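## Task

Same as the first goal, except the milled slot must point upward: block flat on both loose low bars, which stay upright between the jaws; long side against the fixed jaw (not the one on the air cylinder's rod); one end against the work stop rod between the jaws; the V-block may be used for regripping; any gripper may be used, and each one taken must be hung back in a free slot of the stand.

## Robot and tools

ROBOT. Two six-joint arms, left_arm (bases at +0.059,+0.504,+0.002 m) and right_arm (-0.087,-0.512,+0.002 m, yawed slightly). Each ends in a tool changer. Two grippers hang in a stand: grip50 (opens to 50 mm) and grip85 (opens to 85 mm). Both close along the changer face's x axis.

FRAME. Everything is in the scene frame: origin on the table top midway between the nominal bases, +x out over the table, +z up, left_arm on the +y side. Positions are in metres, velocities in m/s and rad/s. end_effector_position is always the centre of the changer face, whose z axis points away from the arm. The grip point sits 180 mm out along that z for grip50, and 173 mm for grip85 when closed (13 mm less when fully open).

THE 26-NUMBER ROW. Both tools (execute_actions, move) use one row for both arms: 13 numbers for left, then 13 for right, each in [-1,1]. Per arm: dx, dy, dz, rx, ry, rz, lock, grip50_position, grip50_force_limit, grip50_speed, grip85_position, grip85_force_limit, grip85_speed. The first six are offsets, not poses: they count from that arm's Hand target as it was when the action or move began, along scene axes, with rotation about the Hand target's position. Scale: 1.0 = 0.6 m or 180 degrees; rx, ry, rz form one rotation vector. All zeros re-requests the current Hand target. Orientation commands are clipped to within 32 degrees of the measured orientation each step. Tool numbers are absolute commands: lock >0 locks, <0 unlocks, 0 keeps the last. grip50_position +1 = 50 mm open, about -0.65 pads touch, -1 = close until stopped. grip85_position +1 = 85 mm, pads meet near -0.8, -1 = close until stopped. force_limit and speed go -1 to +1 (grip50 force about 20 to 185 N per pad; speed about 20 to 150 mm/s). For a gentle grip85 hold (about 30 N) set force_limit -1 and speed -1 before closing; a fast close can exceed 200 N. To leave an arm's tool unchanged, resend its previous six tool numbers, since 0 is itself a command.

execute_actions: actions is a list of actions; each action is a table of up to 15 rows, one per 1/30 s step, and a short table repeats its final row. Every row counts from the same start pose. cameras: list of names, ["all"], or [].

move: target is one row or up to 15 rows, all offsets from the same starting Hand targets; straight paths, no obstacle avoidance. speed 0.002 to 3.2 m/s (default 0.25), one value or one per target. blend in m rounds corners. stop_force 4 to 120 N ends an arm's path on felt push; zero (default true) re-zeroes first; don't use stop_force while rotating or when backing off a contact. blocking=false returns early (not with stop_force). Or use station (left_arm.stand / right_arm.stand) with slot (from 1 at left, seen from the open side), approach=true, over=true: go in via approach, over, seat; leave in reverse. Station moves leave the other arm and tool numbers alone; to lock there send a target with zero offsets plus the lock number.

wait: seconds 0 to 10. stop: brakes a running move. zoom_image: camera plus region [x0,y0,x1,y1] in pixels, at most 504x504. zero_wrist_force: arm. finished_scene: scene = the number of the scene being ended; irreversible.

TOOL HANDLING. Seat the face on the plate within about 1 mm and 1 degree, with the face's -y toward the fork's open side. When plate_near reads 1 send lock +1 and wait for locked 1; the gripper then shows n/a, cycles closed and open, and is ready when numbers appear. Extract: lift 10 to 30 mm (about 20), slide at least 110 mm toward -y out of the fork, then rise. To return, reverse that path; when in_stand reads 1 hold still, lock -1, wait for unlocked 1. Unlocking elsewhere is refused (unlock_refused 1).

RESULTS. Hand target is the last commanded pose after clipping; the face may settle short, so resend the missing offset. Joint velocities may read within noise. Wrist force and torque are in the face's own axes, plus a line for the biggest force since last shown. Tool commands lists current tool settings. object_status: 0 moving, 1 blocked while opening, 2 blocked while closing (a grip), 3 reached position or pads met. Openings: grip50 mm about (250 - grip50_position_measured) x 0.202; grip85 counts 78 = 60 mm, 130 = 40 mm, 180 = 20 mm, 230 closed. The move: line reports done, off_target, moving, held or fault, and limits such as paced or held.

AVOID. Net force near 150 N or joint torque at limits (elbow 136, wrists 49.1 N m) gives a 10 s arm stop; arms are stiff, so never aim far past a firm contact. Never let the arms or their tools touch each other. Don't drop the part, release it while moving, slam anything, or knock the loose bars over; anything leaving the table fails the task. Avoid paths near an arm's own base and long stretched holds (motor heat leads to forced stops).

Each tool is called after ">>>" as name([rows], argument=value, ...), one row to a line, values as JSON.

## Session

>>> execute_actions(actions=[])

Scene clock: 0.00 s.
left_arm: end_effector_position=(+0.9982, +0.1055, +0.3983) locked=0 unlocked=1 plate_near=0 in_stand=0 unlock_refused=0 tool_id=none grip50_position_measured=n/a grip50_object_status=n/a grip85_position_measured=n/a grip85_object_status=n/a end_effector_quat_wxyz=(+0.073, +0.421, +0.902, +0.064) | right_arm: end_effector_position=(+0.9594, -0.4625, +0.3579) locked=0 unlocked=1 plate_near=0 in_stand=0 unlock_refused=0 tool_id=none grip50_position_measured=n/a grip50_object_status=n/a grip85_position_measured=n/a grip85_object_status=n/a end_effector_quat_wxyz=(-0.104, +0.831, -0.522, +0.160)
Joint positions: left_arm=[-0.601 -1.048 1.308 -1.954 -1.421 -1.288] | right_arm=[-0.179 -1.018 1.408 -2.342 -1.518 2.574]
Joint velocities: within noise
Joint torques (N m): no reading
Wrist force (N): no reading
Wrist torque (N m): no reading
Wrist force, peak (N): no reading
Hand target: left_arm +0.9982, +0.1055, +0.3982; +0.073, +0.421, +0.902, +0.064 | right_arm +0.9594, -0.4625, +0.3579; -0.104, +0.831, -0.522, +0.160
Tool commands: left_gripper/lock=+0.0 left_gripper/grip50_position=+1.0 left_gripper/grip50_force_limit=+1.0 left_gripper/grip50_speed=+1.0 left_gripper/grip85_position=+1.0 left_gripper/grip85_force_limit=+1.0 left_gripper/grip85_speed=+1.0 right_gripper/lock=+0.0 right_gripper/grip50_position=+1.0 right_gripper/grip50_force_limit=+1.0 right_gripper/grip50_speed=+1.0 right_gripper/grip85_position=+1.0 right_gripper/grip85_force_limit=+1.0 right_gripper/grip85_speed=+1.0

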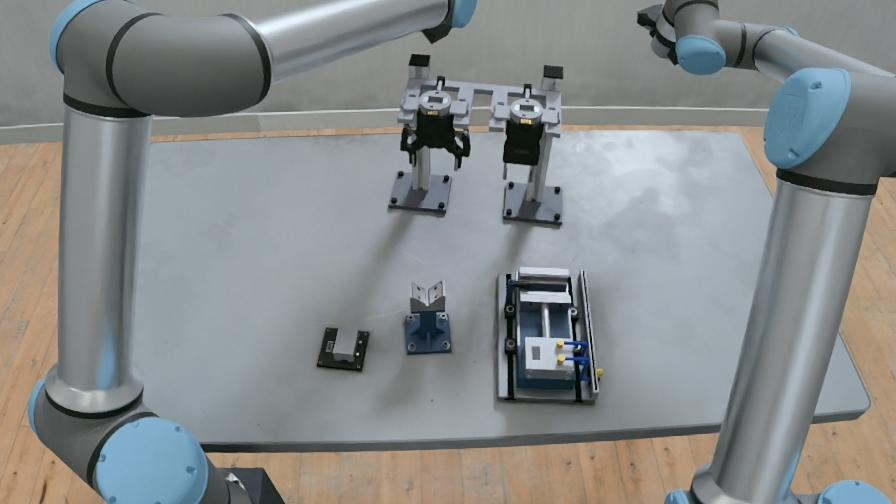

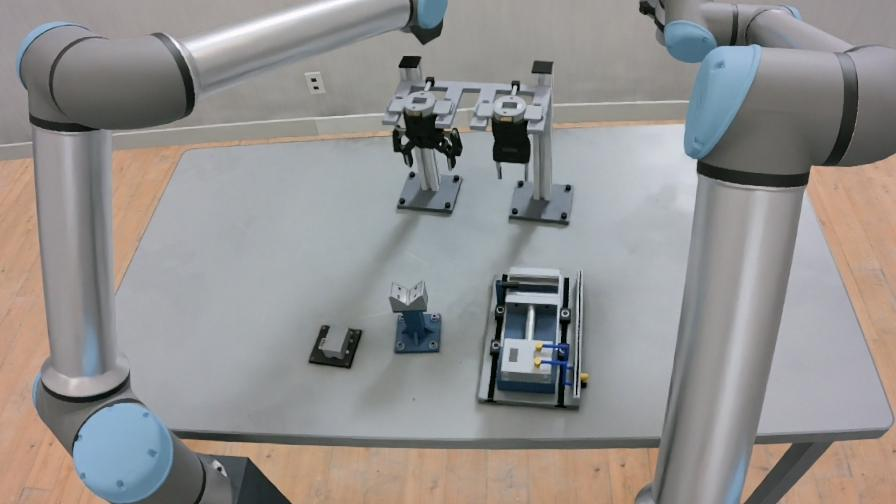

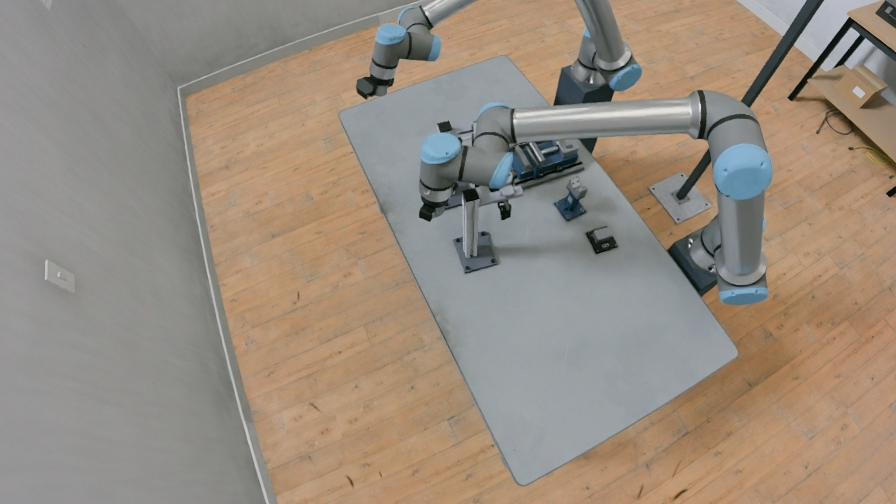

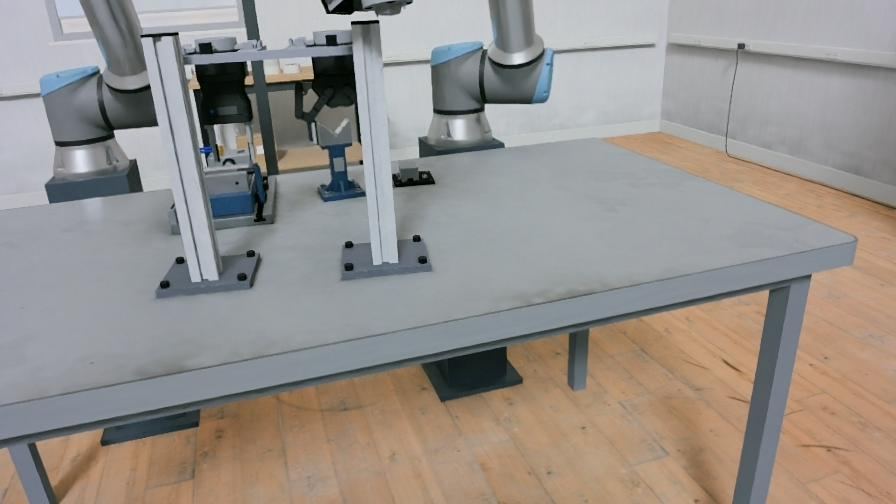

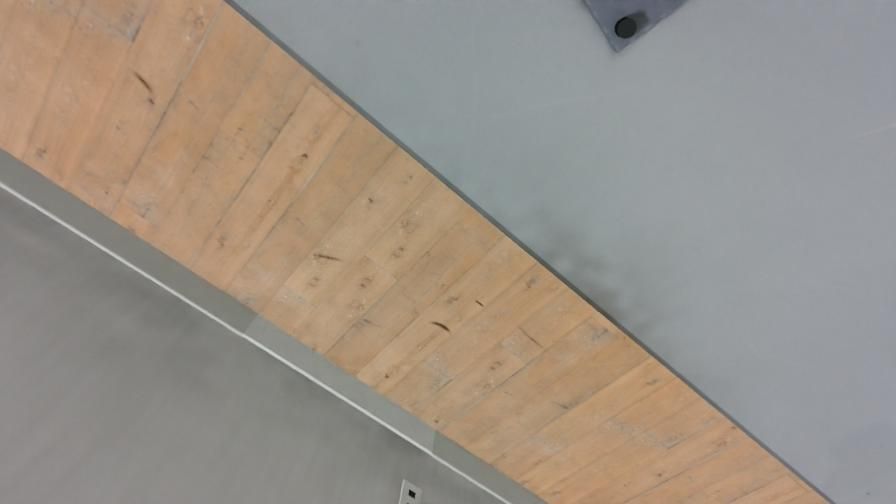

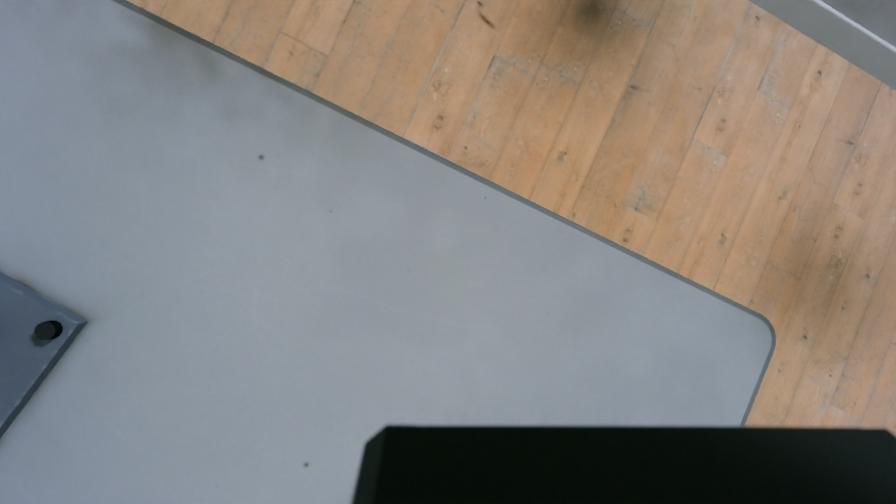

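>>> zoom_image(camera="cam_head_left", region=[300, 260, 460, 380])

>>> zoom_image(camera="cam_head_right", region=[300, 270, 450, 380])

>>> zoom_image(camera="cam_low", region=[310, 100, 450, 210])

>>> zoom_image(camera="cam_head_left", region=[480, 250, 620, 410])

Scaled by 3.150 from the camera's 896x504 image, which has a finer 1280x720 frame.

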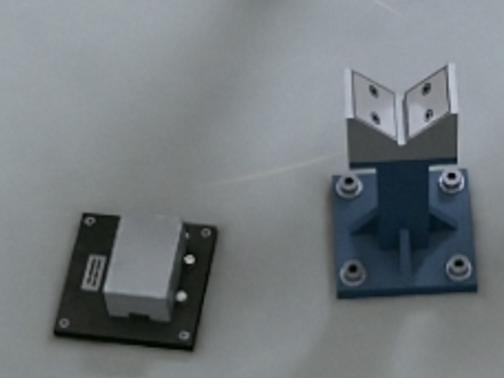

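Scaled by 3.360 from the camera's 896x504 image, which has a finer 1280x720 frame.

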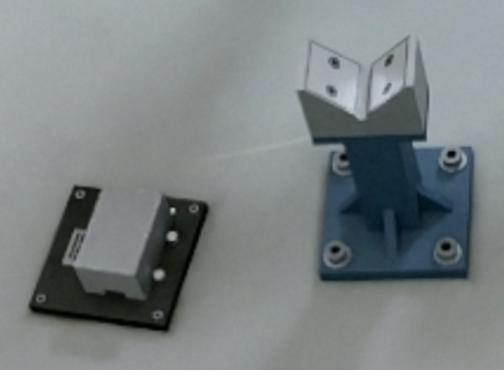

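Scaled by 3.600 from the camera's 896x504 image, which has a finer 1280x720 frame.

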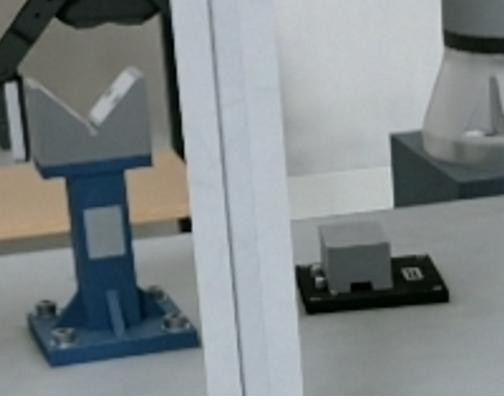

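Scaled by 3.150 from the camera's 896x504 image, which has a finer 1280x720 frame.

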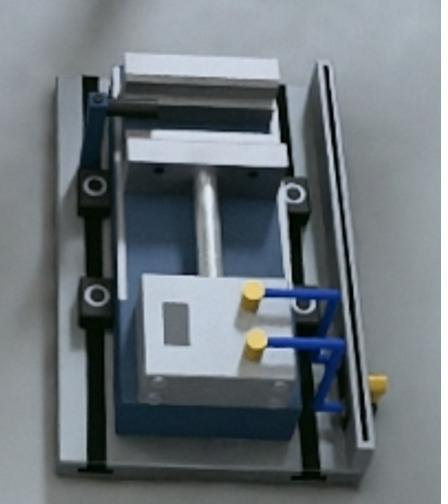

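>>> move(target=[-0.2137,0.924,0,0,0,0,0,1,1,1,1,1,1,-0.7657,0.3542,0.1535,-0.1545,0.0466,0.7906,0,1,1,1,1,0,-1], speed=0.4, cameras=["cam_right_wrist","cam_high"])

Scene clock: 84.20 s.
left_arm: end_effector_position=(+0.8699, +0.6599, +0.3982) locked=0 unlocked=1 plate_near=0 in_stand=0 unlock_refused=0 tool_id=none grip50_position_measured=n/a grip50_object_status=n/a grip85_position_measured=n/a grip85_object_status=n/a end_effector_quat_wxyz=(+0.073, +0.421, +0.902, +0.064) | right_arm: end_effector_position=(+0.4999, -0.2500, +0.4500) locked=0 unlocked=1 plate_near=0 in_stand=0 unlock_refused=0 tool_id=none grip50_position_measured=n/a grip50_object_status=n/a grip85_position_measured=n/a grip85_object_status=n/a end_effector_quat_wxyz=(+0.000, +0.765, +0.645, +0.001)
Joint positions: left_arm=[-0.037 -1.363 1.763 -2.154 -1.51 -0.728] | right_arm=[0.095 -1.655 1.932 -1.848 -1.57 0.315]
Joint torques (N m): left_arm=[1.36 -53.8 -63.41 -5.26 2.44 -1.7] | right_arm=[3.71 -35.97 -68.12 -7.43 3.37 -1.16]
Wrist force (N): left_arm=[0.0 0.6 -0.2] | right_arm=[0.8 -0.1 0.7]
Wrist torque (N m): left_arm=[0.06 -0.02 0.25] | right_arm=[-0.11 -0.21 0.21]
Wrist force, peak (N): left_arm=[2.6 1.9 -0.1] | right_arm=[1.5 -2.9 0.3]
Hand target: left_arm +0.8700, +0.6599, +0.3982; +0.073, +0.421, +0.902, +0.064 | right_arm +0.4999, -0.2499, +0.4500; +0.000, +0.765, +0.645, +0.001
Off the commanded pose: left_arm 0.000 m, 0 deg | right_arm 0.000 m, 0 deg.
move: done
Images, in order (width x height): cam_high 896x504, cam_right_wrist 896x504.

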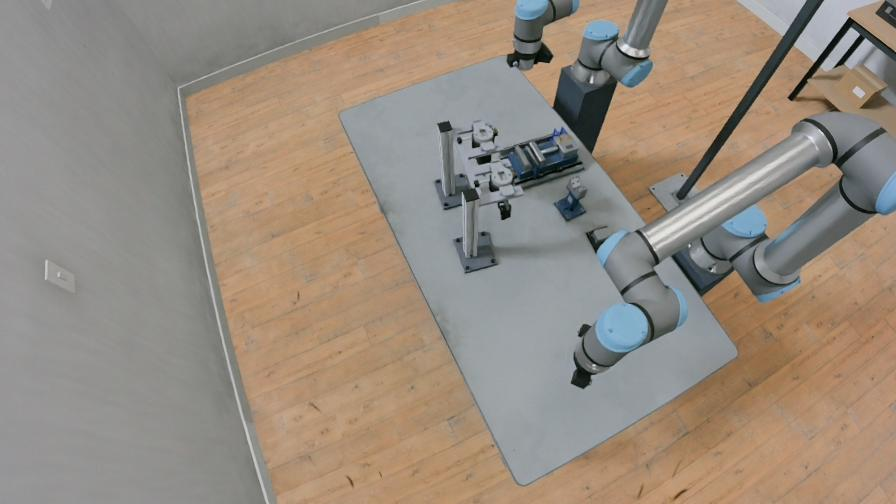

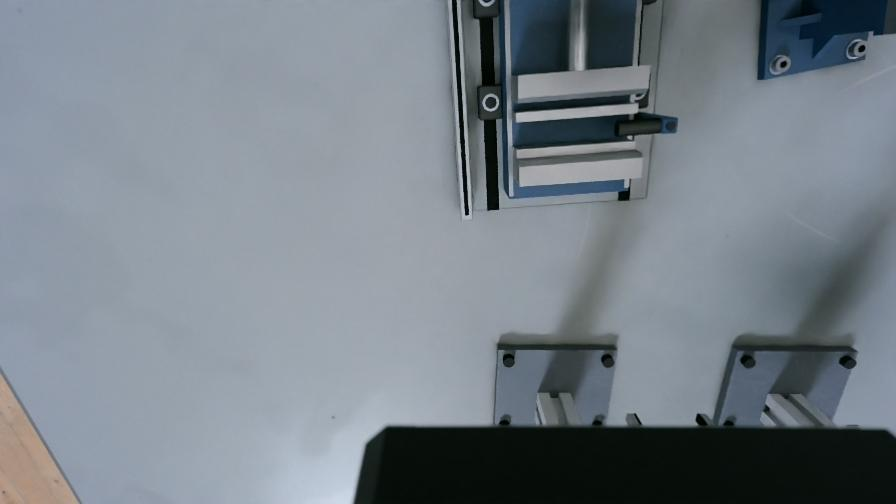

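>>> move(target=[0,0,0,0,0,0,0,1,1,1,1,1,1,-0.2833,0.7166,0,0,0,0.054,0,1,1,1,1,0,-1], speed=0.35, cameras=["cam_right_wrist"])

>>> zoom_image(camera="cam_right_wrist", region=[300, 100, 700, 325])

Scene clock: 93.83 s.
left_arm: end_effector_position=(+0.8700, +0.6599, +0.3982) locked=0 unlocked=1 plate_near=0 in_stand=0 unlock_refused=0 tool_id=none grip50_position_measured=n/a grip50_object_status=n/a grip85_position_measured=n/a grip85_object_status=n/a end_effector_quat_wxyz=(+0.073, +0.421, +0.902, +0.064) | right_arm: end_effector_position=(+0.3300, +0.1799, +0.4500) locked=0 unlocked=1 plate_near=0 in_stand=0 unlock_refused=0 tool_id=none grip50_position_measured=n/a grip50_object_status=n/a grip85_position_measured=n/a grip85_object_status=n/a end_effector_quat_wxyz=(+0.000, +0.707, +0.707, +0.001)
Joint positions: left_arm=[-0.037 -1.363 1.763 -2.154 -1.51 -0.728] | right_arm=[0.761 -1.38 1.64 -1.833 -1.57 0.811]
Joint torques (N m): left_arm=[12.34 -52.37 -67.38 -4.78 2.87 -2.2] | right_arm=[11.11 -68.45 -52.08 -8.03 -1.44 -0.58]
Wrist force (N): left_arm=[0.2 0.4 -0.3] | right_arm=[0.2 -0.5 -0.4]
Wrist torque (N m): left_arm=[0.04 -0.02 0.25] | right_arm=[-0.04 -0.05 0.42]
Wrist force, peak (N): left_arm=[0.2 0.9 -0.5] | right_arm=[5.8 -2.7 0.2]
Hand target: left_arm +0.8700, +0.6599, +0.3982; +0.073, +0.421, +0.902, +0.064 | right_arm +0.3300, +0.1800, +0.4500; +0.000, +0.707, +0.707, +0.001
Off the commanded pose: left_arm 0.000 m, 0 deg | right_arm 0.000 m, 0 deg.
move: done
Images, in order (width x height): cam_right_wrist 896x504.

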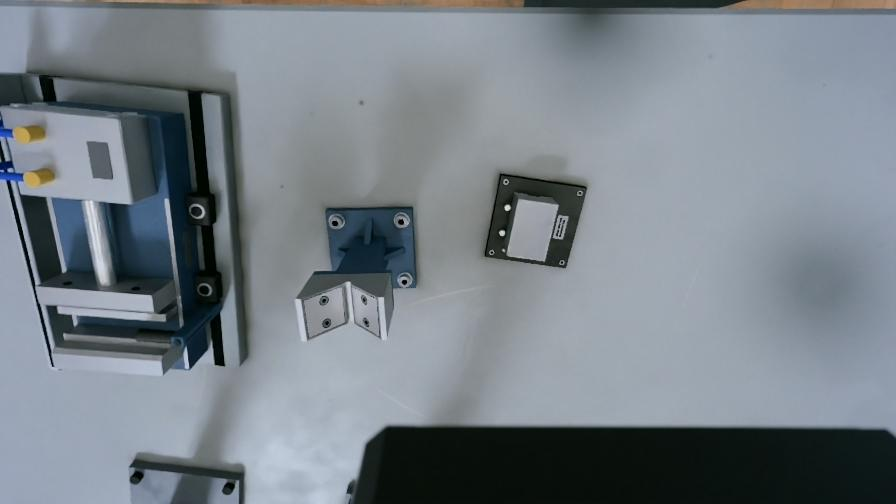

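Scaled by 1.260 from the camera's 896x504 image, which has a finer 1280x720 frame.

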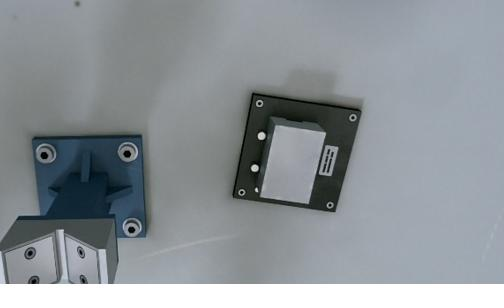

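>>> zoom_image(camera="cam_right_wrist", region=[480, 165, 600, 275])

>>> zoom_image(camera="cam_right_wrist", region=[285, 200, 425, 350])

>>> zoom_image(camera="cam_right_wrist", region=[0, 240, 250, 390])

Scaled by 4.200 from the camera's 896x504 image, which has a finer 1280x720 frame.

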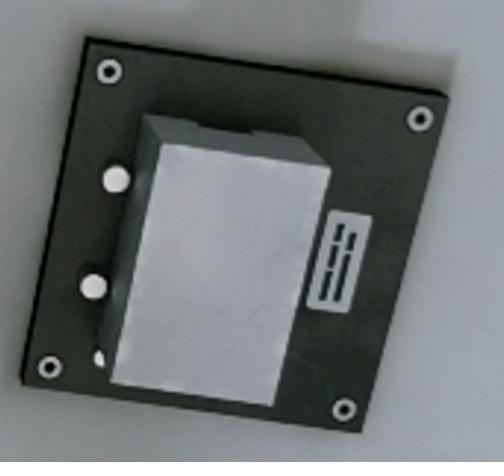

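Scaled by 3.360 from the camera's 896x504 image, which has a finer 1280x720 frame.

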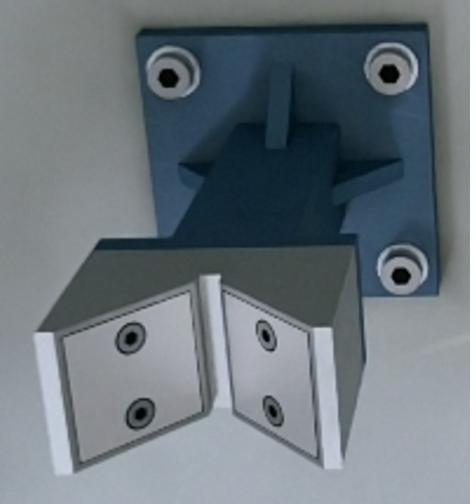

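Scaled by 2.016 from the camera's 896x504 image, which has a finer 1280x720 frame.

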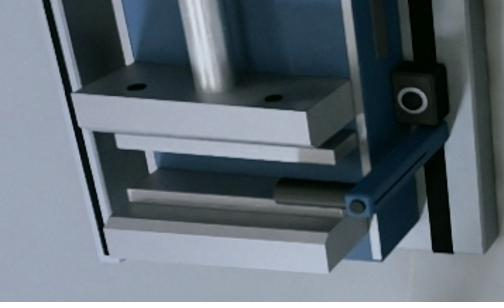

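>>> move(station="right_arm.stand", slot=1, approach=true, speed=0.3, cameras=["cam_right_wrist"])

Scene clock: 120.60 s.
left_arm: end_effector_position=(+0.8700, +0.6599, +0.3982) locked=0 unlocked=1 plate_near=0 in_stand=0 unlock_refused=0 tool_id=none grip50_position_measured=n/a grip50_object_status=n/a grip85_position_measured=n/a grip85_object_status=n/a end_effector_quat_wxyz=(+0.073, +0.421, +0.902, +0.064) | right_arm: end_effector_position=(+0.6169, +0.0902, +0.3823) locked=0 unlocked=1 plate_near=0 in_stand=0 unlock_refused=0 tool_id=none grip50_position_measured=n/a grip50_object_status=n/a grip85_position_measured=n/a grip85_object_status=n/a end_effector_quat_wxyz=(+0.001, +0.764, +0.645, +0.001)
Joint positions: left_arm=[-0.037 -1.363 1.763 -2.154 -1.51 -0.728] | right_arm=[0.469 -1.159 1.47 -1.883 -1.572 0.687]
Joint torques (N m): left_arm=[8.89 -49.55 -68.37 -4.81 3.07 -2.68] | right_arm=[-4.56 -90.26 -44.38 -3.1 -0.57 3.6]
Wrist force (N): left_arm=[0.1 0.7 -0.1] | right_arm=[0.7 -1.0 0.4]
Wrist torque (N m): left_arm=[0.07 -0.02 0.25] | right_arm=[-0.08 -0.13 0.42]
Wrist force, peak (N): left_arm=[0.3 0.8 -0.6] | right_arm=[1.5 -6.1 -1.2]
Hand target: left_arm +0.8700, +0.6599, +0.3982; +0.073, +0.421, +0.902, +0.064 | right_arm +0.6169, +0.0901, +0.3822; +0.001, +0.764, +0.645, +0.001
Tool commands: left_gripper/lock=+0.0 left_gripper/grip50_position=+1.0 left_gripper/grip50_force_limit=+1.0 left_gripper/grip50_speed=+1.0 left_gripper/grip85_position=+1.0 left_gripper/grip85_force_limit=+1.0 left_gripper/grip85_speed=+1.0 right_gripper/lock=+0.0 right_gripper/grip50_position=+1.0 right_gripper/grip50_force_limit=+1.0 right_gripper/grip50_speed=+1.0 right_gripper/grip85_position=+1.0 right_gripper/grip85_force_limit=+0.0 right_gripper/grip85_speed=-1.0
Off the commanded pose: right_arm 0.000 m, 0 deg.
move: done; to station right_arm.stand, slot 1, approach point
Images, in order (width x height): cam_right_wrist 896x504.

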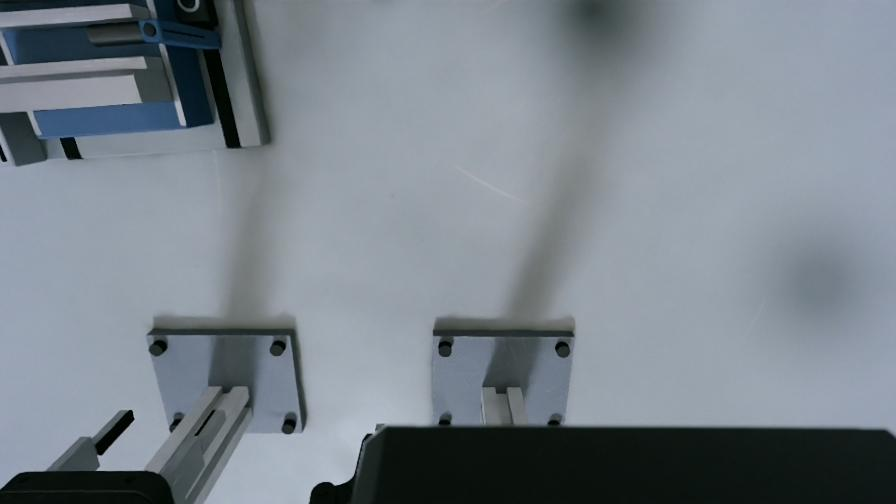

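>>> move(station="right_arm.stand", slot=1, over=true, speed=0.15, cameras=[])

>>> move(station="right_arm.stand", slot=1, speed=0.02, stop_force=25, cameras=[])

Scene clock: 127.00 s.
left_arm: end_effector_position=(+0.8700, +0.6599, +0.3982) locked=0 unlocked=1 plate_near=0 in_stand=0 unlock_refused=0 tool_id=none grip50_position_measured=n/a grip50_object_status=n/a grip85_position_measured=n/a grip85_object_status=n/a end_effector_quat_wxyz=(+0.073, +0.421, +0.902, +0.064) | right_arm: end_effector_position=(+0.7549, +0.0667, +0.3824) locked=0 unlocked=1 plate_near=0 in_stand=0 unlock_refused=0 tool_id=none grip50_position_measured=n/a grip50_object_status=n/a grip85_position_measured=n/a grip85_object_status=n/a end_effector_quat_wxyz=(+0.001, +0.764, +0.645, +0.001)
Joint positions: left_arm=[-0.037 -1.363 1.763 -2.154 -1.51 -0.728] | right_arm=[0.381 -1.002 1.231 -1.801 -1.572 0.6]
Joint torques (N m): left_arm=[8.5 -49.72 -67.67 -4.13 2.7 -2.78] | right_arm=[3.08 -112.68 -49.68 -8.6 -0.52 3.06]
Wrist force (N): left_arm=[0.1 0.4 -0.3] | right_arm=[0.6 -0.4 0.2]
Wrist torque (N m): left_arm=[0.04 -0.02 0.25] | right_arm=[-0.07 -0.09 0.27]
Wrist force, peak (N): left_arm=[0.5 0.8 -0.5] | right_arm=[1.1 -4.5 1.2]
Hand target: left_arm +0.8700, +0.6599, +0.3982; +0.073, +0.421, +0.902, +0.064 | right_arm +0.7549, +0.0667, +0.3825; +0.001, +0.764, +0.645, +0.001
Tool commands: left_gripper/lock=+0.0 left_gripper/grip50_position=+1.0 left_gripper/grip50_force_limit=+1.0 left_gripper/grip50_speed=+1.0 left_gripper/grip85_position=+1.0 left_gripper/grip85_force_limit=+1.0 left_gripper/grip85_speed=+1.0 right_gripper/lock=+0.0 right_gripper/grip50_position=+1.0 right_gripper/grip50_force_limit=+1.0 right_gripper/grip50_speed=+1.0 right_gripper/grip85_position=+1.0 right_gripper/grip85_force_limit=+0.0 right_gripper/grip85_speed=-1.0
Off the commanded pose: right_arm 0.000 m, 0 deg.
move: done; to station right_arm.stand, slot 1, over the seat
No camera images: "cameras" was empty.

Scene clock: 128.73 s.
left_arm: end_effector_position=(+0.8700, +0.6599, +0.3982) locked=0 unlocked=1 plate_near=0 in_stand=0 unlock_refused=0 tool_id=none grip50_position_measured=n/a grip50_object_status=n/a grip85_position_measured=n/a grip85_object_status=n/a end_effector_quat_wxyz=(+0.073, +0.421, +0.902, +0.064) | right_arm: end_effector_position=(+0.7549, +0.0667, +0.3603) locked=0 unlocked=1 plate_near=1 in_stand=1 unlock_refused=0 tool_id=none grip50_position_measured=n/a grip50_object_status=n/a grip85_position_measured=n/a grip85_object_status=n/a end_effector_quat_wxyz=(+0.001, +0.764, +0.645, +0.001)
Joint positions: left_arm=[-0.037 -1.363 1.763 -2.154 -1.51 -0.728] | right_arm=[0.381 -0.993 1.256 -1.836 -1.572 0.6]
Joint torques (N m): left_arm=[10.65 -50.61 -68.29 -4.11 3.16 -2.87] | right_arm=[1.68 -113.32 -63.06 -1.72 -2.55 2.71]
Wrist force (N): left_arm=[0.3 0.6 -0.4] | right_arm=[1.4 0.4 -7.1]
Wrist torque (N m): left_arm=[0.06 -0.04 0.25] | right_arm=[0.13 -0.05 0.27]
Wrist force, peak (N): left_arm=[0.2 0.9 -0.4] | right_arm=[1.4 1.0 -8.5]
Hand target: left_arm +0.8700, +0.6599, +0.3982; +0.073, +0.421, +0.902, +0.064 | right_arm +0.7549, +0.0667, +0.3605; +0.001, +0.764, +0.645, +0.001
Tool commands: left_gripper/lock=+0.0 left_gripper/grip50_position=+1.0 left_gripper/grip50_force_limit=+1.0 left_gripper/grip50_speed=+1.0 left_gripper/grip85_position=+1.0 left_gripper/grip85_force_limit=+1.0 left_gripper/grip85_speed=+1.0 right_gripper/lock=+0.0 right_gripper/grip50_position=+1.0 right_gripper/grip50_force_limit=+1.0 right_gripper/grip50_speed=+1.0 right_gripper/grip85_position=+1.0 right_gripper/grip85_force_limit=+0.0 right_gripper/grip85_speed=-1.0
Off the commanded pose: right_arm 0.000 m, 0 deg.
move: done; to station right_arm.stand, slot 1
No camera images: "cameras" was empty.

plate_near=1. Lock.

>>> move(target=[0,0,0,0,0,0,0,1,1,1,1,1,1,0,0,0,0,0,0,1,1,1,1,1,0,-1], speed=0.02, cameras=[])

>>> wait(seconds=1.5)

Scene clock: 132.13 s.
left_arm: end_effector_position=(+0.8700, +0.6599, +0.3982) locked=0 unlocked=1 plate_near=0 in_stand=0 unlock_refused=0 tool_id=none grip50_position_measured=n/a grip50_object_status=n/a grip85_position_measured=n/a grip85_object_status=n/a end_effector_quat_wxyz=(+0.073, +0.421, +0.902, +0.064) | right_arm: end_effector_position=(+0.7549, +0.0667, +0.3605) locked=0 unlocked=0 plate_near=1 in_stand=1 unlock_refused=0 tool_id=none grip50_position_measured=n/a grip50_object_status=n/a grip85_position_measured=n/a grip85_object_status=n/a end_effector_quat_wxyz=(+0.001, +0.764, +0.645, +0.001)
Joint positions: left_arm=[-0.037 -1.363 1.763 -2.154 -1.51 -0.728] | right_arm=[0.381 -0.993 1.256 -1.836 -1.572 0.6]
Joint torques (N m): left_arm=[12.74 -54.55 -67.45 -4.25 2.95 -2.58] | right_arm=[-0.68 -118.42 -65.55 -6.5 -2.42 1]
Wrist force (N): left_arm=[0.0 1.0 -0.4] | right_arm=[0.7 -0.3 -2.5]
Wrist torque (N m): left_arm=[0.09 -0.02 0.25] | right_arm=[-0.02 -0.02 0.27]
Wrist force, peak (N): left_arm=[0.0 1.0 -0.4] | right_arm=[1.5 0.9 -6.9]
Hand target: left_arm +0.8700, +0.6599, +0.3982; +0.073, +0.421, +0.902, +0.064 | right_arm +0.7549, +0.0667, +0.3605; +0.001, +0.764, +0.645, +0.001
Tool commands: left_gripper/lock=+0.0 left_gripper/grip50_position=+1.0 left_gripper/grip50_force_limit=+1.0 left_gripper/grip50_speed=+1.0 left_gripper/grip85_position=+1.0 left_gripper/grip85_force_limit=+1.0 left_gripper/grip85_speed=+1.0 right_gripper/lock=+0.0 right_gripper/grip50_position=+1.0 right_gripper/grip50_force_limit=+1.0 right_gripper/grip50_speed=+1.0 right_gripper/grip85_position=+1.0 right_gripper/grip85_force_limit=+0.0 right_gripper/grip85_speed=-1.0
Off the commanded pose: left_arm 0.000 m, 0 deg | right_arm 0.000 m, 0 deg.
move: done
No camera images: "cameras" was empty.

Scene clock: 133.63 s.
left_arm: end_effector_position=(+0.8700, +0.6599, +0.3982) locked=0 unlocked=1 plate_near=0 in_stand=0 unlock_refused=0 tool_id=none grip50_position_measured=n/a grip50_object_status=n/a grip85_position_measured=n/a grip85_object_status=n/a end_effector_quat_wxyz=(+0.073, +0.421, +0.902, +0.064) | right_arm: end_effector_position=(+0.7550, +0.0667, +0.3606) locked=1 unlocked=0 plate_near=1 in_stand=1 unlock_refused=0 tool_id=grip85 grip50_position_measured=n/a grip50_object_status=n/a grip85_position_measured=n/a grip85_object_status=n/a end_effector_quat_wxyz=(+0.001, +0.764, +0.645, +0.001)
Joint positions: left_arm=[-0.037 -1.363 1.763 -2.154 -1.51 -0.728] | right_arm=[0.381 -0.993 1.256 -1.836 -1.572 0.6]
Joint torques (N m): left_arm=[11.93 -51.34 -68.57 -4.16 2.87 -3.29] | right_arm=[-1.26 -98.48 -43.05 -2.71 -2.05 -0.33]
Wrist force (N): left_arm=[0.1 0.5 -0.3] | right_arm=[1.1 0.1 -10.4]
Wrist torque (N m): left_arm=[0.05 -0.03 0.25] | right_arm=[0.06 0.49 0.29]
Wrist force, peak (N): left_arm=[0.4 0.8 -0.3] | right_arm=[0.7 -0.5 -12.7]
Hand target: left_arm +0.8700, +0.6599, +0.3982; +0.073, +0.421, +0.902, +0.064 | right_arm +0.7549, +0.0667, +0.3605; +0.001, +0.764, +0.645, +0.001
Tool commands: left_gripper/lock=+0.0 left_gripper/grip50_position=+1.0 left_gripper/grip50_force_limit=+1.0 left_gripper/grip50_speed=+1.0 left_gripper/grip85_position=+1.0 left_gripper/grip85_force_limit=+1.0 left_gripper/grip85_speed=+1.0 right_gripper/lock=+0.0 right_gripper/grip50_position=+1.0 right_gripper/grip50_force_limit=+1.0 right_gripper/grip50_speed=+1.0 right_gripper/grip85_position=+1.0 right_gripper/grip85_force_limit=+0.0 right_gripper/grip85_speed=-1.0
Off the commanded pose: left_arm 0.000 m, 0 deg | right_arm 0.000 m, 0 deg.
wait: 1.50 s; at rest by 0.20 s

>>> move(station="right_arm.stand", slot=1, over=true, speed=0.04, cameras=[])

>>> move(station="right_arm.stand", slot=1, approach=true, speed=0.1, cameras=["cam_right_wrist"])

Scene clock: 141.53 s.
left_arm: end_effector_position=(+0.8700, +0.6599, +0.3982) locked=0 unlocked=1 plate_near=0 in_stand=0 unlock_refused=0 tool_id=none grip50_position_measured=n/a grip50_object_status=n/a grip85_position_measured=n/a grip85_object_status=n/a end_effector_quat_wxyz=(+0.073, +0.421, +0.902, +0.064) | right_arm: end_effector_position=(+0.7550, +0.0667, +0.3829) locked=1 unlocked=0 plate_near=1 in_stand=0 unlock_refused=0 tool_id=grip85 grip50_position_measured=n/a grip50_object_status=n/a grip85_position_measured=3 grip85_object_status=3 end_effector_quat_wxyz=(+0.001, +0.764, +0.645, +0.001)
Joint positions: left_arm=[-0.037 -1.363 1.763 -2.154 -1.51 -0.728] | right_arm=[0.381 -1.003 1.231 -1.801 -1.572 0.6]
Joint torques (N m): left_arm=[11.19 -53.36 -68.8 -4.53 2.89 -2.72] | right_arm=[-1.17 -106.12 -52.4 -9.51 -0.49 -1.24]
Wrist force (N): left_arm=[0.3 0.4 -0.4] | right_arm=[0.5 -0.3 -0.1]
Wrist torque (N m): left_arm=[0.04 -0.04 0.25] | right_arm=[-0.06 -0.09 0.25]
Wrist force, peak (N): left_arm=[0.0 0.8 -0.7] | right_arm=[2.0 0.8 -14.9]
Hand target: left_arm +0.8700, +0.6599, +0.3982; +0.073, +0.421, +0.902, +0.064 | right_arm +0.7549, +0.0667, +0.3825; +0.001, +0.764, +0.645, +0.001
Tool commands: left_gripper/lock=+0.0 left_gripper/grip50_position=+1.0 left_gripper/grip50_force_limit=+1.0 left_gripper/grip50_speed=+1.0 left_gripper/grip85_position=+1.0 left_gripper/grip85_force_limit=+1.0 left_gripper/grip85_speed=+1.0 right_gripper/lock=+0.0 right_gripper/grip50_position=+1.0 right_gripper/grip50_force_limit=+1.0 right_gripper/grip50_speed=+1.0 right_gripper/grip85_position=+1.0 right_gripper/grip85_force_limit=+0.0 right_gripper/grip85_speed=-1.0
Off the commanded pose: right_arm 0.000 m, 0 deg.
move: done; to station right_arm.stand, slot 1, over the seat
No camera images: "cameras" was empty.

Scene clock: 143.27 s.
left_arm: end_effector_position=(+0.8700, +0.6599, +0.3982) locked=0 unlocked=1 plate_near=0 in_stand=0 unlock_refused=0 tool_id=none grip50_position_measured=n/a grip50_object_status=n/a grip85_position_measured=n/a grip85_object_status=n/a end_effector_quat_wxyz=(+0.073, +0.421, +0.902, +0.064) | right_arm: end_effector_position=(+0.6168, +0.0901, +0.3823) locked=1 unlocked=0 plate_near=1 in_stand=0 unlock_refused=0 tool_id=grip85 grip50_position_measured=n/a grip50_object_status=n/a grip85_position_measured=3 grip85_object_status=3 end_effector_quat_wxyz=(+0.001, +0.764, +0.645, +0.001)
Joint positions: left_arm=[-0.037 -1.363 1.763 -2.154 -1.51 -0.728] | right_arm=[0.469 -1.159 1.47 -1.884 -1.572 0.687]
Joint torques (N m): left_arm=[8.61 -53.79 -68.38 -4.59 3.15 -2.84] | right_arm=[-8.03 -88.64 -77.54 -4.13 0.11 -2.9]
Wrist force (N): left_arm=[-0.2 0.5 -0.5] | right_arm=[1.0 -0.3 -0.2]
Wrist torque (N m): left_arm=[0.05 0.00 0.25] | right_arm=[-0.07 -0.15 0.35]
Wrist force, peak (N): left_arm=[0.2 0.9 -0.7] | right_arm=[1.1 -5.2 0.1]
Hand target: left_arm +0.8700, +0.6599, +0.3982; +0.073, +0.421, +0.902, +0.064 | right_arm +0.6169, +0.0901, +0.3822; +0.001, +0.764, +0.645, +0.001
Tool commands: left_gripper/lock=+0.0 left_gripper/grip50_position=+1.0 left_gripper/grip50_force_limit=+1.0 left_gripper/grip50_speed=+1.0 left_gripper/grip85_position=+1.0 left_gripper/grip85_force_limit=+1.0 left_gripper/grip85_speed=+1.0 right_gripper/lock=+0.0 right_gripper/grip50_position=+1.0 right_gripper/grip50_force_limit=+1.0 right_gripper/grip50_speed=+1.0 right_gripper/grip85_position=+1.0 right_gripper/grip85_force_limit=+0.0 right_gripper/grip85_speed=-1.0
Off the commanded pose: right_arm 0.000 m, 0 deg.
move: done; to station right_arm.stand, slot 1, approach point
Images, in order (width x height): cam_right_wrist 896x504.

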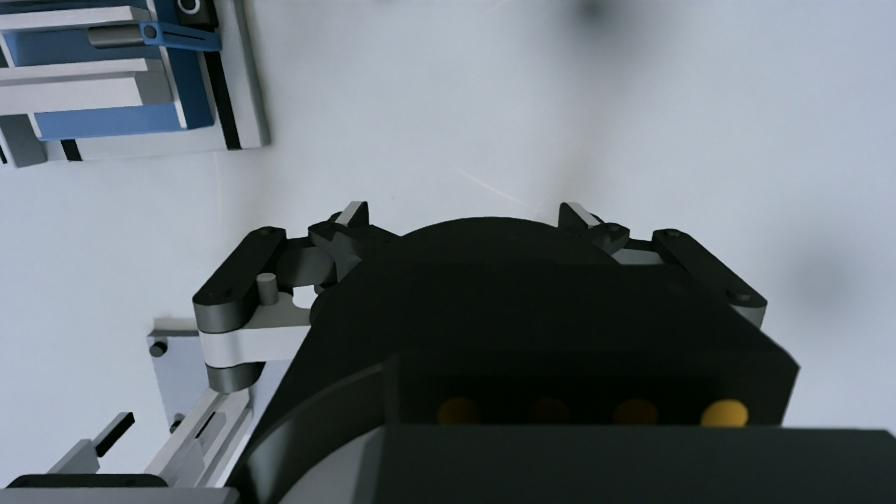

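>>> move(target=[0,0,0,0,0,0,0,1,1,1,1,1,1,-0.3528,0.2752,-0.087,0,0,0.5047,0,1,1,1,1,0,-1], speed=0.35, cameras=["cam_right_wrist"])

>>> zoom_image(camera="cam_right_wrist", region=[340, 60, 560, 240])

Scene clock: 178.50 s.
left_arm: end_effector_position=(+0.8700, +0.6599, +0.3982) locked=0 unlocked=1 plate_near=0 in_stand=0 unlock_refused=0 tool_id=none grip50_position_measured=n/a grip50_object_status=n/a grip85_position_measured=n/a grip85_object_status=n/a end_effector_quat_wxyz=(+0.073, +0.421, +0.902, +0.064) | right_arm: end_effector_position=(+0.4052, +0.2552, +0.3298) locked=1 unlocked=0 plate_near=1 in_stand=0 unlock_refused=0 tool_id=grip85 grip50_position_measured=n/a grip50_object_status=n/a grip85_position_measured=3 grip85_object_status=3 end_effector_quat_wxyz=(+0.000, +0.077, +0.997, +0.001)
Joint positions: left_arm=[-0.037 -1.363 1.763 -2.154 -1.51 -0.728] | right_arm=[0.758 -1.152 1.557 -1.978 -1.57 -0.609]
Joint torques (N m): left_arm=[10.63 -54.25 -68.15 -4.1 2.72 -3] | right_arm=[2.15 -121.74 -75.14 -4.4 2.25 -1.9]
Wrist force (N): left_arm=[0.1 0.5 -0.6] | right_arm=[0.5 -0.4 0.6]
Wrist torque (N m): left_arm=[0.05 -0.02 0.25] | right_arm=[-0.02 -0.10 0.30]
Wrist force, peak (N): left_arm=[0.1 0.3 -0.9] | right_arm=[3.3 1.0 1.4]
Hand target: left_arm +0.8700, +0.6599, +0.3982; +0.073, +0.421, +0.902, +0.064 | right_arm +0.4052, +0.2552, +0.3300; +0.000, +0.077, +0.997, +0.001
Off the commanded pose: left_arm 0.000 m, 0 deg | right_arm 0.000 m, 0 deg.
move: done
Images, in order (width x height): cam_right_wrist 896x504.

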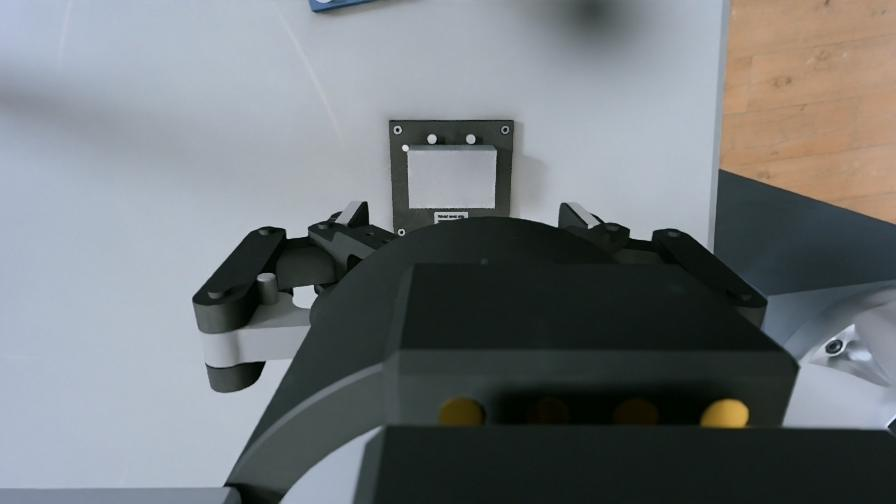

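Scaled by 2.291 from the camera's 896x504 image, which has a finer 1280x720 frame.

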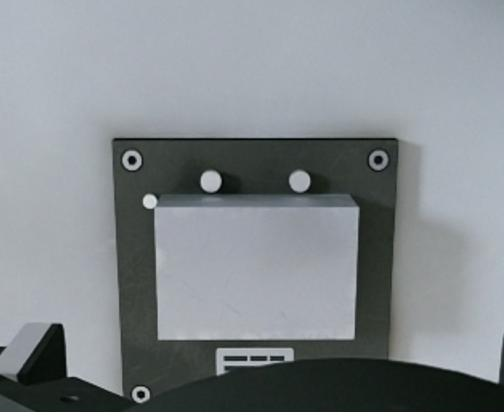

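>>> move([
  [0,0,0,0,0,0,0,1,1,1,1,1,1,0.0076,-0.0012,-0.12,0,0,0,0,1,1,1,1,0,-1],
  [0,0,0,0,0,0,0,1,1,1,1,1,1,0.0076,-0.0012,-0.205,0,0,0,0,1,1,1,1,0,-1],
], speed=[0.12,0.05], blend=[0.005,0], cameras=["cam_right_wrist"])

>>> zoom_image(camera="cam_right_wrist", region=[320, 80, 600, 240])

Scene clock: 201.47 s.
left_arm: end_effector_position=(+0.8700, +0.6599, +0.3982) locked=0 unlocked=1 plate_near=0 in_stand=0 unlock_refused=0 tool_id=none grip50_position_measured=n/a grip50_object_status=n/a grip85_position_measured=n/a grip85_object_status=n/a end_effector_quat_wxyz=(+0.073, +0.421, +0.902, +0.064) | right_arm: end_effector_position=(+0.4097, +0.2544, +0.2067) locked=1 unlocked=0 plate_near=1 in_stand=0 unlock_refused=0 tool_id=grip85 grip50_position_measured=n/a grip50_object_status=n/a grip85_position_measured=3 grip85_object_status=3 end_effector_quat_wxyz=(+0.000, +0.077, +0.997, +0.001) end_effector_velocity=(-0.001, +0.000, +0.002) end_effector_angular_velocity=(-0.001, +0.001, +0.000)
Joint positions: left_arm=[-0.037 -1.363 1.763 -2.154 -1.51 -0.728] | right_arm=[0.754 -1.052 1.649 -2.169 -1.57 -0.613]
Joint velocities: left_arm=[within noise] | right_arm=[0 -0.003 -0.001 0.005 0 0]
Joint torques (N m): left_arm=[11.08 -54.04 -66.24 -5.15 2.82 -2.99] | right_arm=[9.32 -122.61 -68.26 -4.55 -3.2 2.4]
Wrist force (N): left_arm=[0.3 0.5 -0.6] | right_arm=[0.1 -0.3 0.1]
Wrist torque (N m): left_arm=[0.06 -0.04 0.25] | right_arm=[-0.04 -0.04 0.45]
Wrist force, peak (N): left_arm=[0.1 0.8 -0.6] | right_arm=[-0.1 0.4 -7.4]
Hand target: left_arm +0.8700, +0.6599, +0.3982; +0.073, +0.421, +0.902, +0.064 | right_arm +0.4098, +0.2545, +0.2070; +0.000, +0.077, +0.997, +0.001
Off the commanded pose: left_arm 0.000 m, 0 deg | right_arm 0.000 m, 0 deg.
move: done
Images, in order (width x height): cam_right_wrist 896x504.

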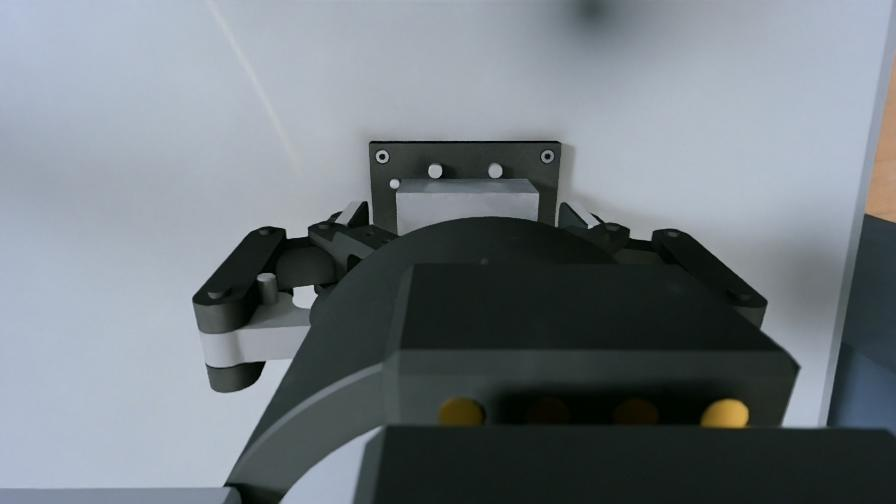

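Scaled by 1.800 from the camera's 896x504 image, which has a finer 1280x720 frame.

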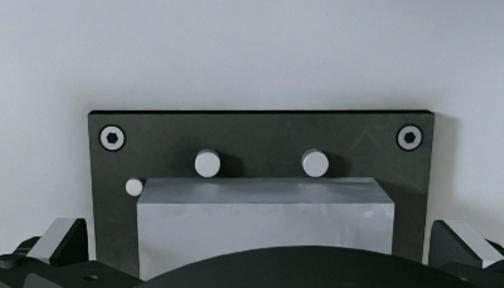

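>>> move(target=[0,0,0,0,0,0,0,1,1,1,1,1,1,-0.002,0.0003,0,0,0,0,0,1,1,1,1,0,-1], speed=0.02, cameras=[])

>>> move(target=[0,0,0,0,0,0,0,1,1,1,1,1,1,0,0,0,0,0,0,0,1,1,1,-1,0,-1], speed=0.02, cameras=["cam_right_wrist"])

>>> zoom_image(camera="cam_right_wrist", region=[320, 80, 600, 240])

Scene clock: 218.27 s.
left_arm: end_effector_position=(+0.8700, +0.6599, +0.3982) locked=0 unlocked=1 plate_near=0 in_stand=0 unlock_refused=0 tool_id=none grip50_position_measured=n/a grip50_object_status=n/a grip85_position_measured=n/a grip85_object_status=n/a end_effector_quat_wxyz=(+0.073, +0.421, +0.902, +0.064) | right_arm: end_effector_position=(+0.4086, +0.2547, +0.2071) locked=1 unlocked=0 plate_near=1 in_stand=0 unlock_refused=0 tool_id=grip85 grip50_position_measured=n/a grip50_object_status=n/a grip85_position_measured=3 grip85_object_status=3 end_effector_quat_wxyz=(+0.000, +0.077, +0.997, +0.001)
Joint positions: left_arm=[-0.037 -1.363 1.763 -2.154 -1.51 -0.728] | right_arm=[0.755 -1.053 1.65 -2.169 -1.57 -0.612]
Joint torques (N m): left_arm=[11.63 -51.07 -69.01 -4.6 2.89 -2.91] | right_arm=[6.88 -124.71 -42.4 -9.94 -3.03 2.88]
Wrist force (N): left_arm=[0.0 0.5 -0.5] | right_arm=[0.2 0.2 0.4]
Wrist torque (N m): left_arm=[0.05 -0.02 0.25] | right_arm=[-0.01 -0.05 0.29]
Wrist force, peak (N): left_arm=[0.5 0.8 -0.5] | right_arm=[1.0 -0.5 0.9]
Hand target: left_arm +0.8700, +0.6599, +0.3982; +0.073, +0.421, +0.902, +0.064 | right_arm +0.4086, +0.2547, +0.2070; +0.000, +0.077, +0.997, +0.001
Off the commanded pose: left_arm 0.000 m, 0 deg | right_arm 0.000 m, 0 deg.
move: done
No camera images: "cameras" was empty.

Scene clock: 220.17 s.
left_arm: end_effector_position=(+0.8700, +0.6599, +0.3982) locked=0 unlocked=1 plate_near=0 in_stand=0 unlock_refused=0 tool_id=none grip50_position_measured=n/a grip50_object_status=n/a grip85_position_measured=n/a grip85_object_status=n/a end_effector_quat_wxyz=(+0.073, +0.421, +0.902, +0.064) | right_arm: end_effector_position=(+0.4086, +0.2547, +0.2071) locked=1 unlocked=0 plate_near=1 in_stand=0 unlock_refused=0 tool_id=grip85 grip50_position_measured=n/a grip50_object_status=n/a grip85_position_measured=80 grip85_object_status=0 end_effector_quat_wxyz=(+0.000, +0.077, +0.997, +0.001)
Joint positions: left_arm=[-0.037 -1.363 1.763 -2.154 -1.51 -0.728] | right_arm=[0.755 -1.053 1.65 -2.169 -1.57 -0.612]
Joint torques (N m): left_arm=[10.84 -51.14 -67.45 -4.92 2.92 -2.55] | right_arm=[-0.56 -109.42 -41.78 -7.62 -2.74 -0.84]
Wrist force (N): left_arm=[0.1 0.6 -0.5] | right_arm=[3.8 -4.8 -15.9]
Wrist torque (N m): left_arm=[0.06 -0.02 0.25] | right_arm=[0.81 0.56 0.28]
Wrist force, peak (N): left_arm=[0.2 0.8 -0.6] | right_arm=[3.8 -5.4 -17.1]
Hand target: left_arm +0.8700, +0.6599, +0.3982; +0.073, +0.421, +0.902, +0.064 | right_arm +0.4086, +0.2547, +0.2070; +0.000, +0.077, +0.997, +0.001
Off the commanded pose: left_arm 0.000 m, 0 deg | right_arm 0.000 m, 0 deg.
move: done
Images, in order (width x height): cam_right_wrist 896x504.

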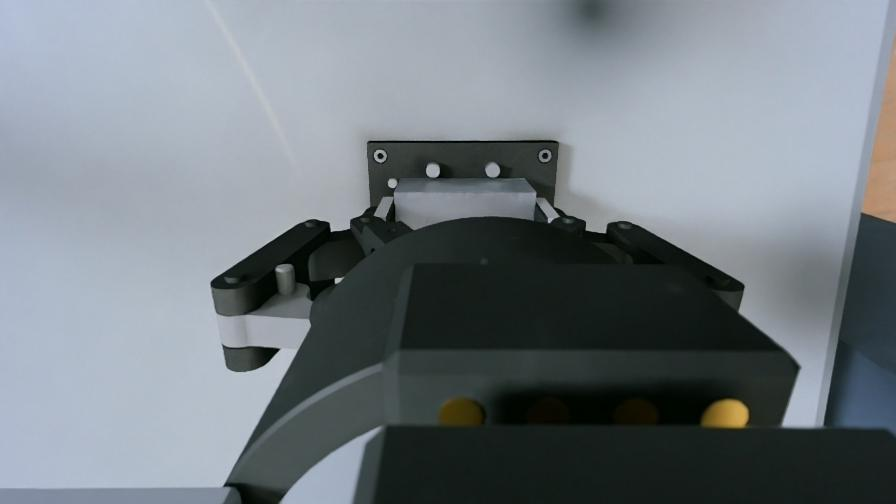

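Scaled by 1.800 from the camera's 896x504 image, which has a finer 1280x720 frame.

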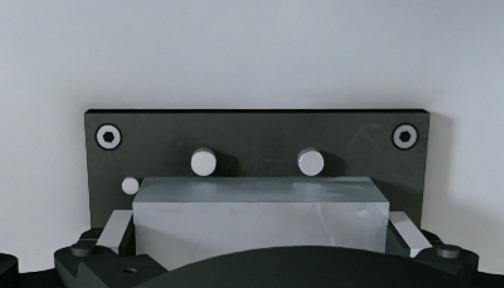

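>>> move([
  [0,0,0,0,0,0,0,1,1,1,1,1,1,0,0,0.05,0,0,0,0,1,1,1,-1,0,-1],
  [0,0,0,0,0,0,0,1,1,1,1,1,1,0,0,0.255,0,0,0,0,1,1,1,-1,0,-1],
  [0,0,0,0,0,0,0,1,1,1,1,1,1,0.0522,-0.4847,0.245,0.2497,-0.01666,0.05283,0,1,1,1,-1,0,-1],
], speed=[0.04,0.15,0.25], blend=[0.005,0.02,0], cameras=["cam_right_wrist"])

Scene clock: 258.43 s.
left_arm: end_effector_position=(+0.8700, +0.6599, +0.3982) locked=0 unlocked=1 plate_near=0 in_stand=0 unlock_refused=0 tool_id=none grip50_position_measured=n/a grip50_object_status=n/a grip85_position_measured=n/a grip85_object_status=n/a end_effector_quat_wxyz=(+0.073, +0.421, +0.902, +0.064) | right_arm: end_effector_position=(+0.4399, -0.0361, +0.3541) locked=1 unlocked=0 plate_near=1 in_stand=0 unlock_refused=0 tool_id=grip85 grip50_position_measured=n/a grip50_object_status=n/a grip85_position_measured=80 grip85_object_status=2 end_effector_quat_wxyz=(-0.004, -0.010, +0.924, +0.383)
Joint positions: left_arm=[-0.037 -1.363 1.763 -2.154 -1.51 -0.728] | right_arm=[0.246 -1.519 2.156 -2.473 -0.821 -1.191]
Joint torques (N m): left_arm=[10.19 -53.95 -68.82 -4.54 3.25 -2.6] | right_arm=[-6.86 -47.98 -63.11 -10.99 8.16 -1.05]
Wrist force (N): left_arm=[0.1 0.4 -0.5] | right_arm=[0.7 -1.9 1.6]
Wrist torque (N m): left_arm=[0.05 -0.02 0.25] | right_arm=[-0.17 -0.45 0.64]
Wrist force, peak (N): left_arm=[0.3 0.8 -0.4] | right_arm=[4.2 -5.0 -17.4]
Hand target: left_arm +0.8700, +0.6599, +0.3982; +0.073, +0.421, +0.902, +0.064 | right_arm +0.4399, -0.0361, +0.3540; -0.004, -0.010, +0.924, +0.383
Off the commanded pose: left_arm 0.000 m, 0 deg | right_arm 0.000 m, 0 deg.
move: done
Images, in order (width x height): cam_right_wrist 896x504.

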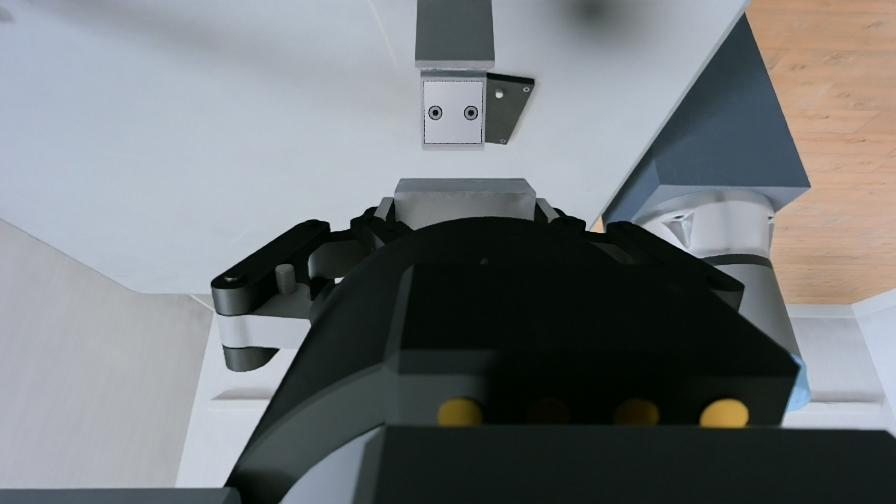

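>>> zoom_image(camera="cam_right_wrist", region=[380, 40, 560, 220])

Scaled by 2.800 from the camera's 896x504 image, which has a finer 1280x720 frame.

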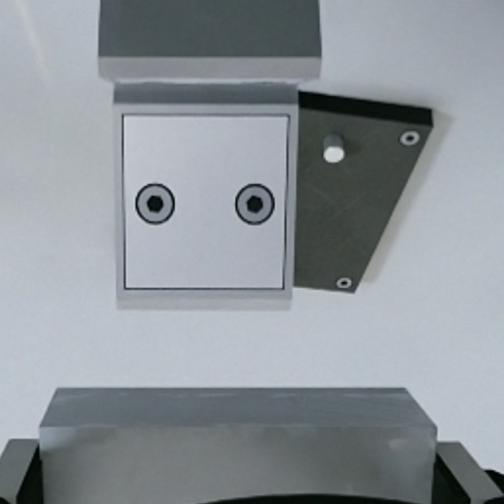

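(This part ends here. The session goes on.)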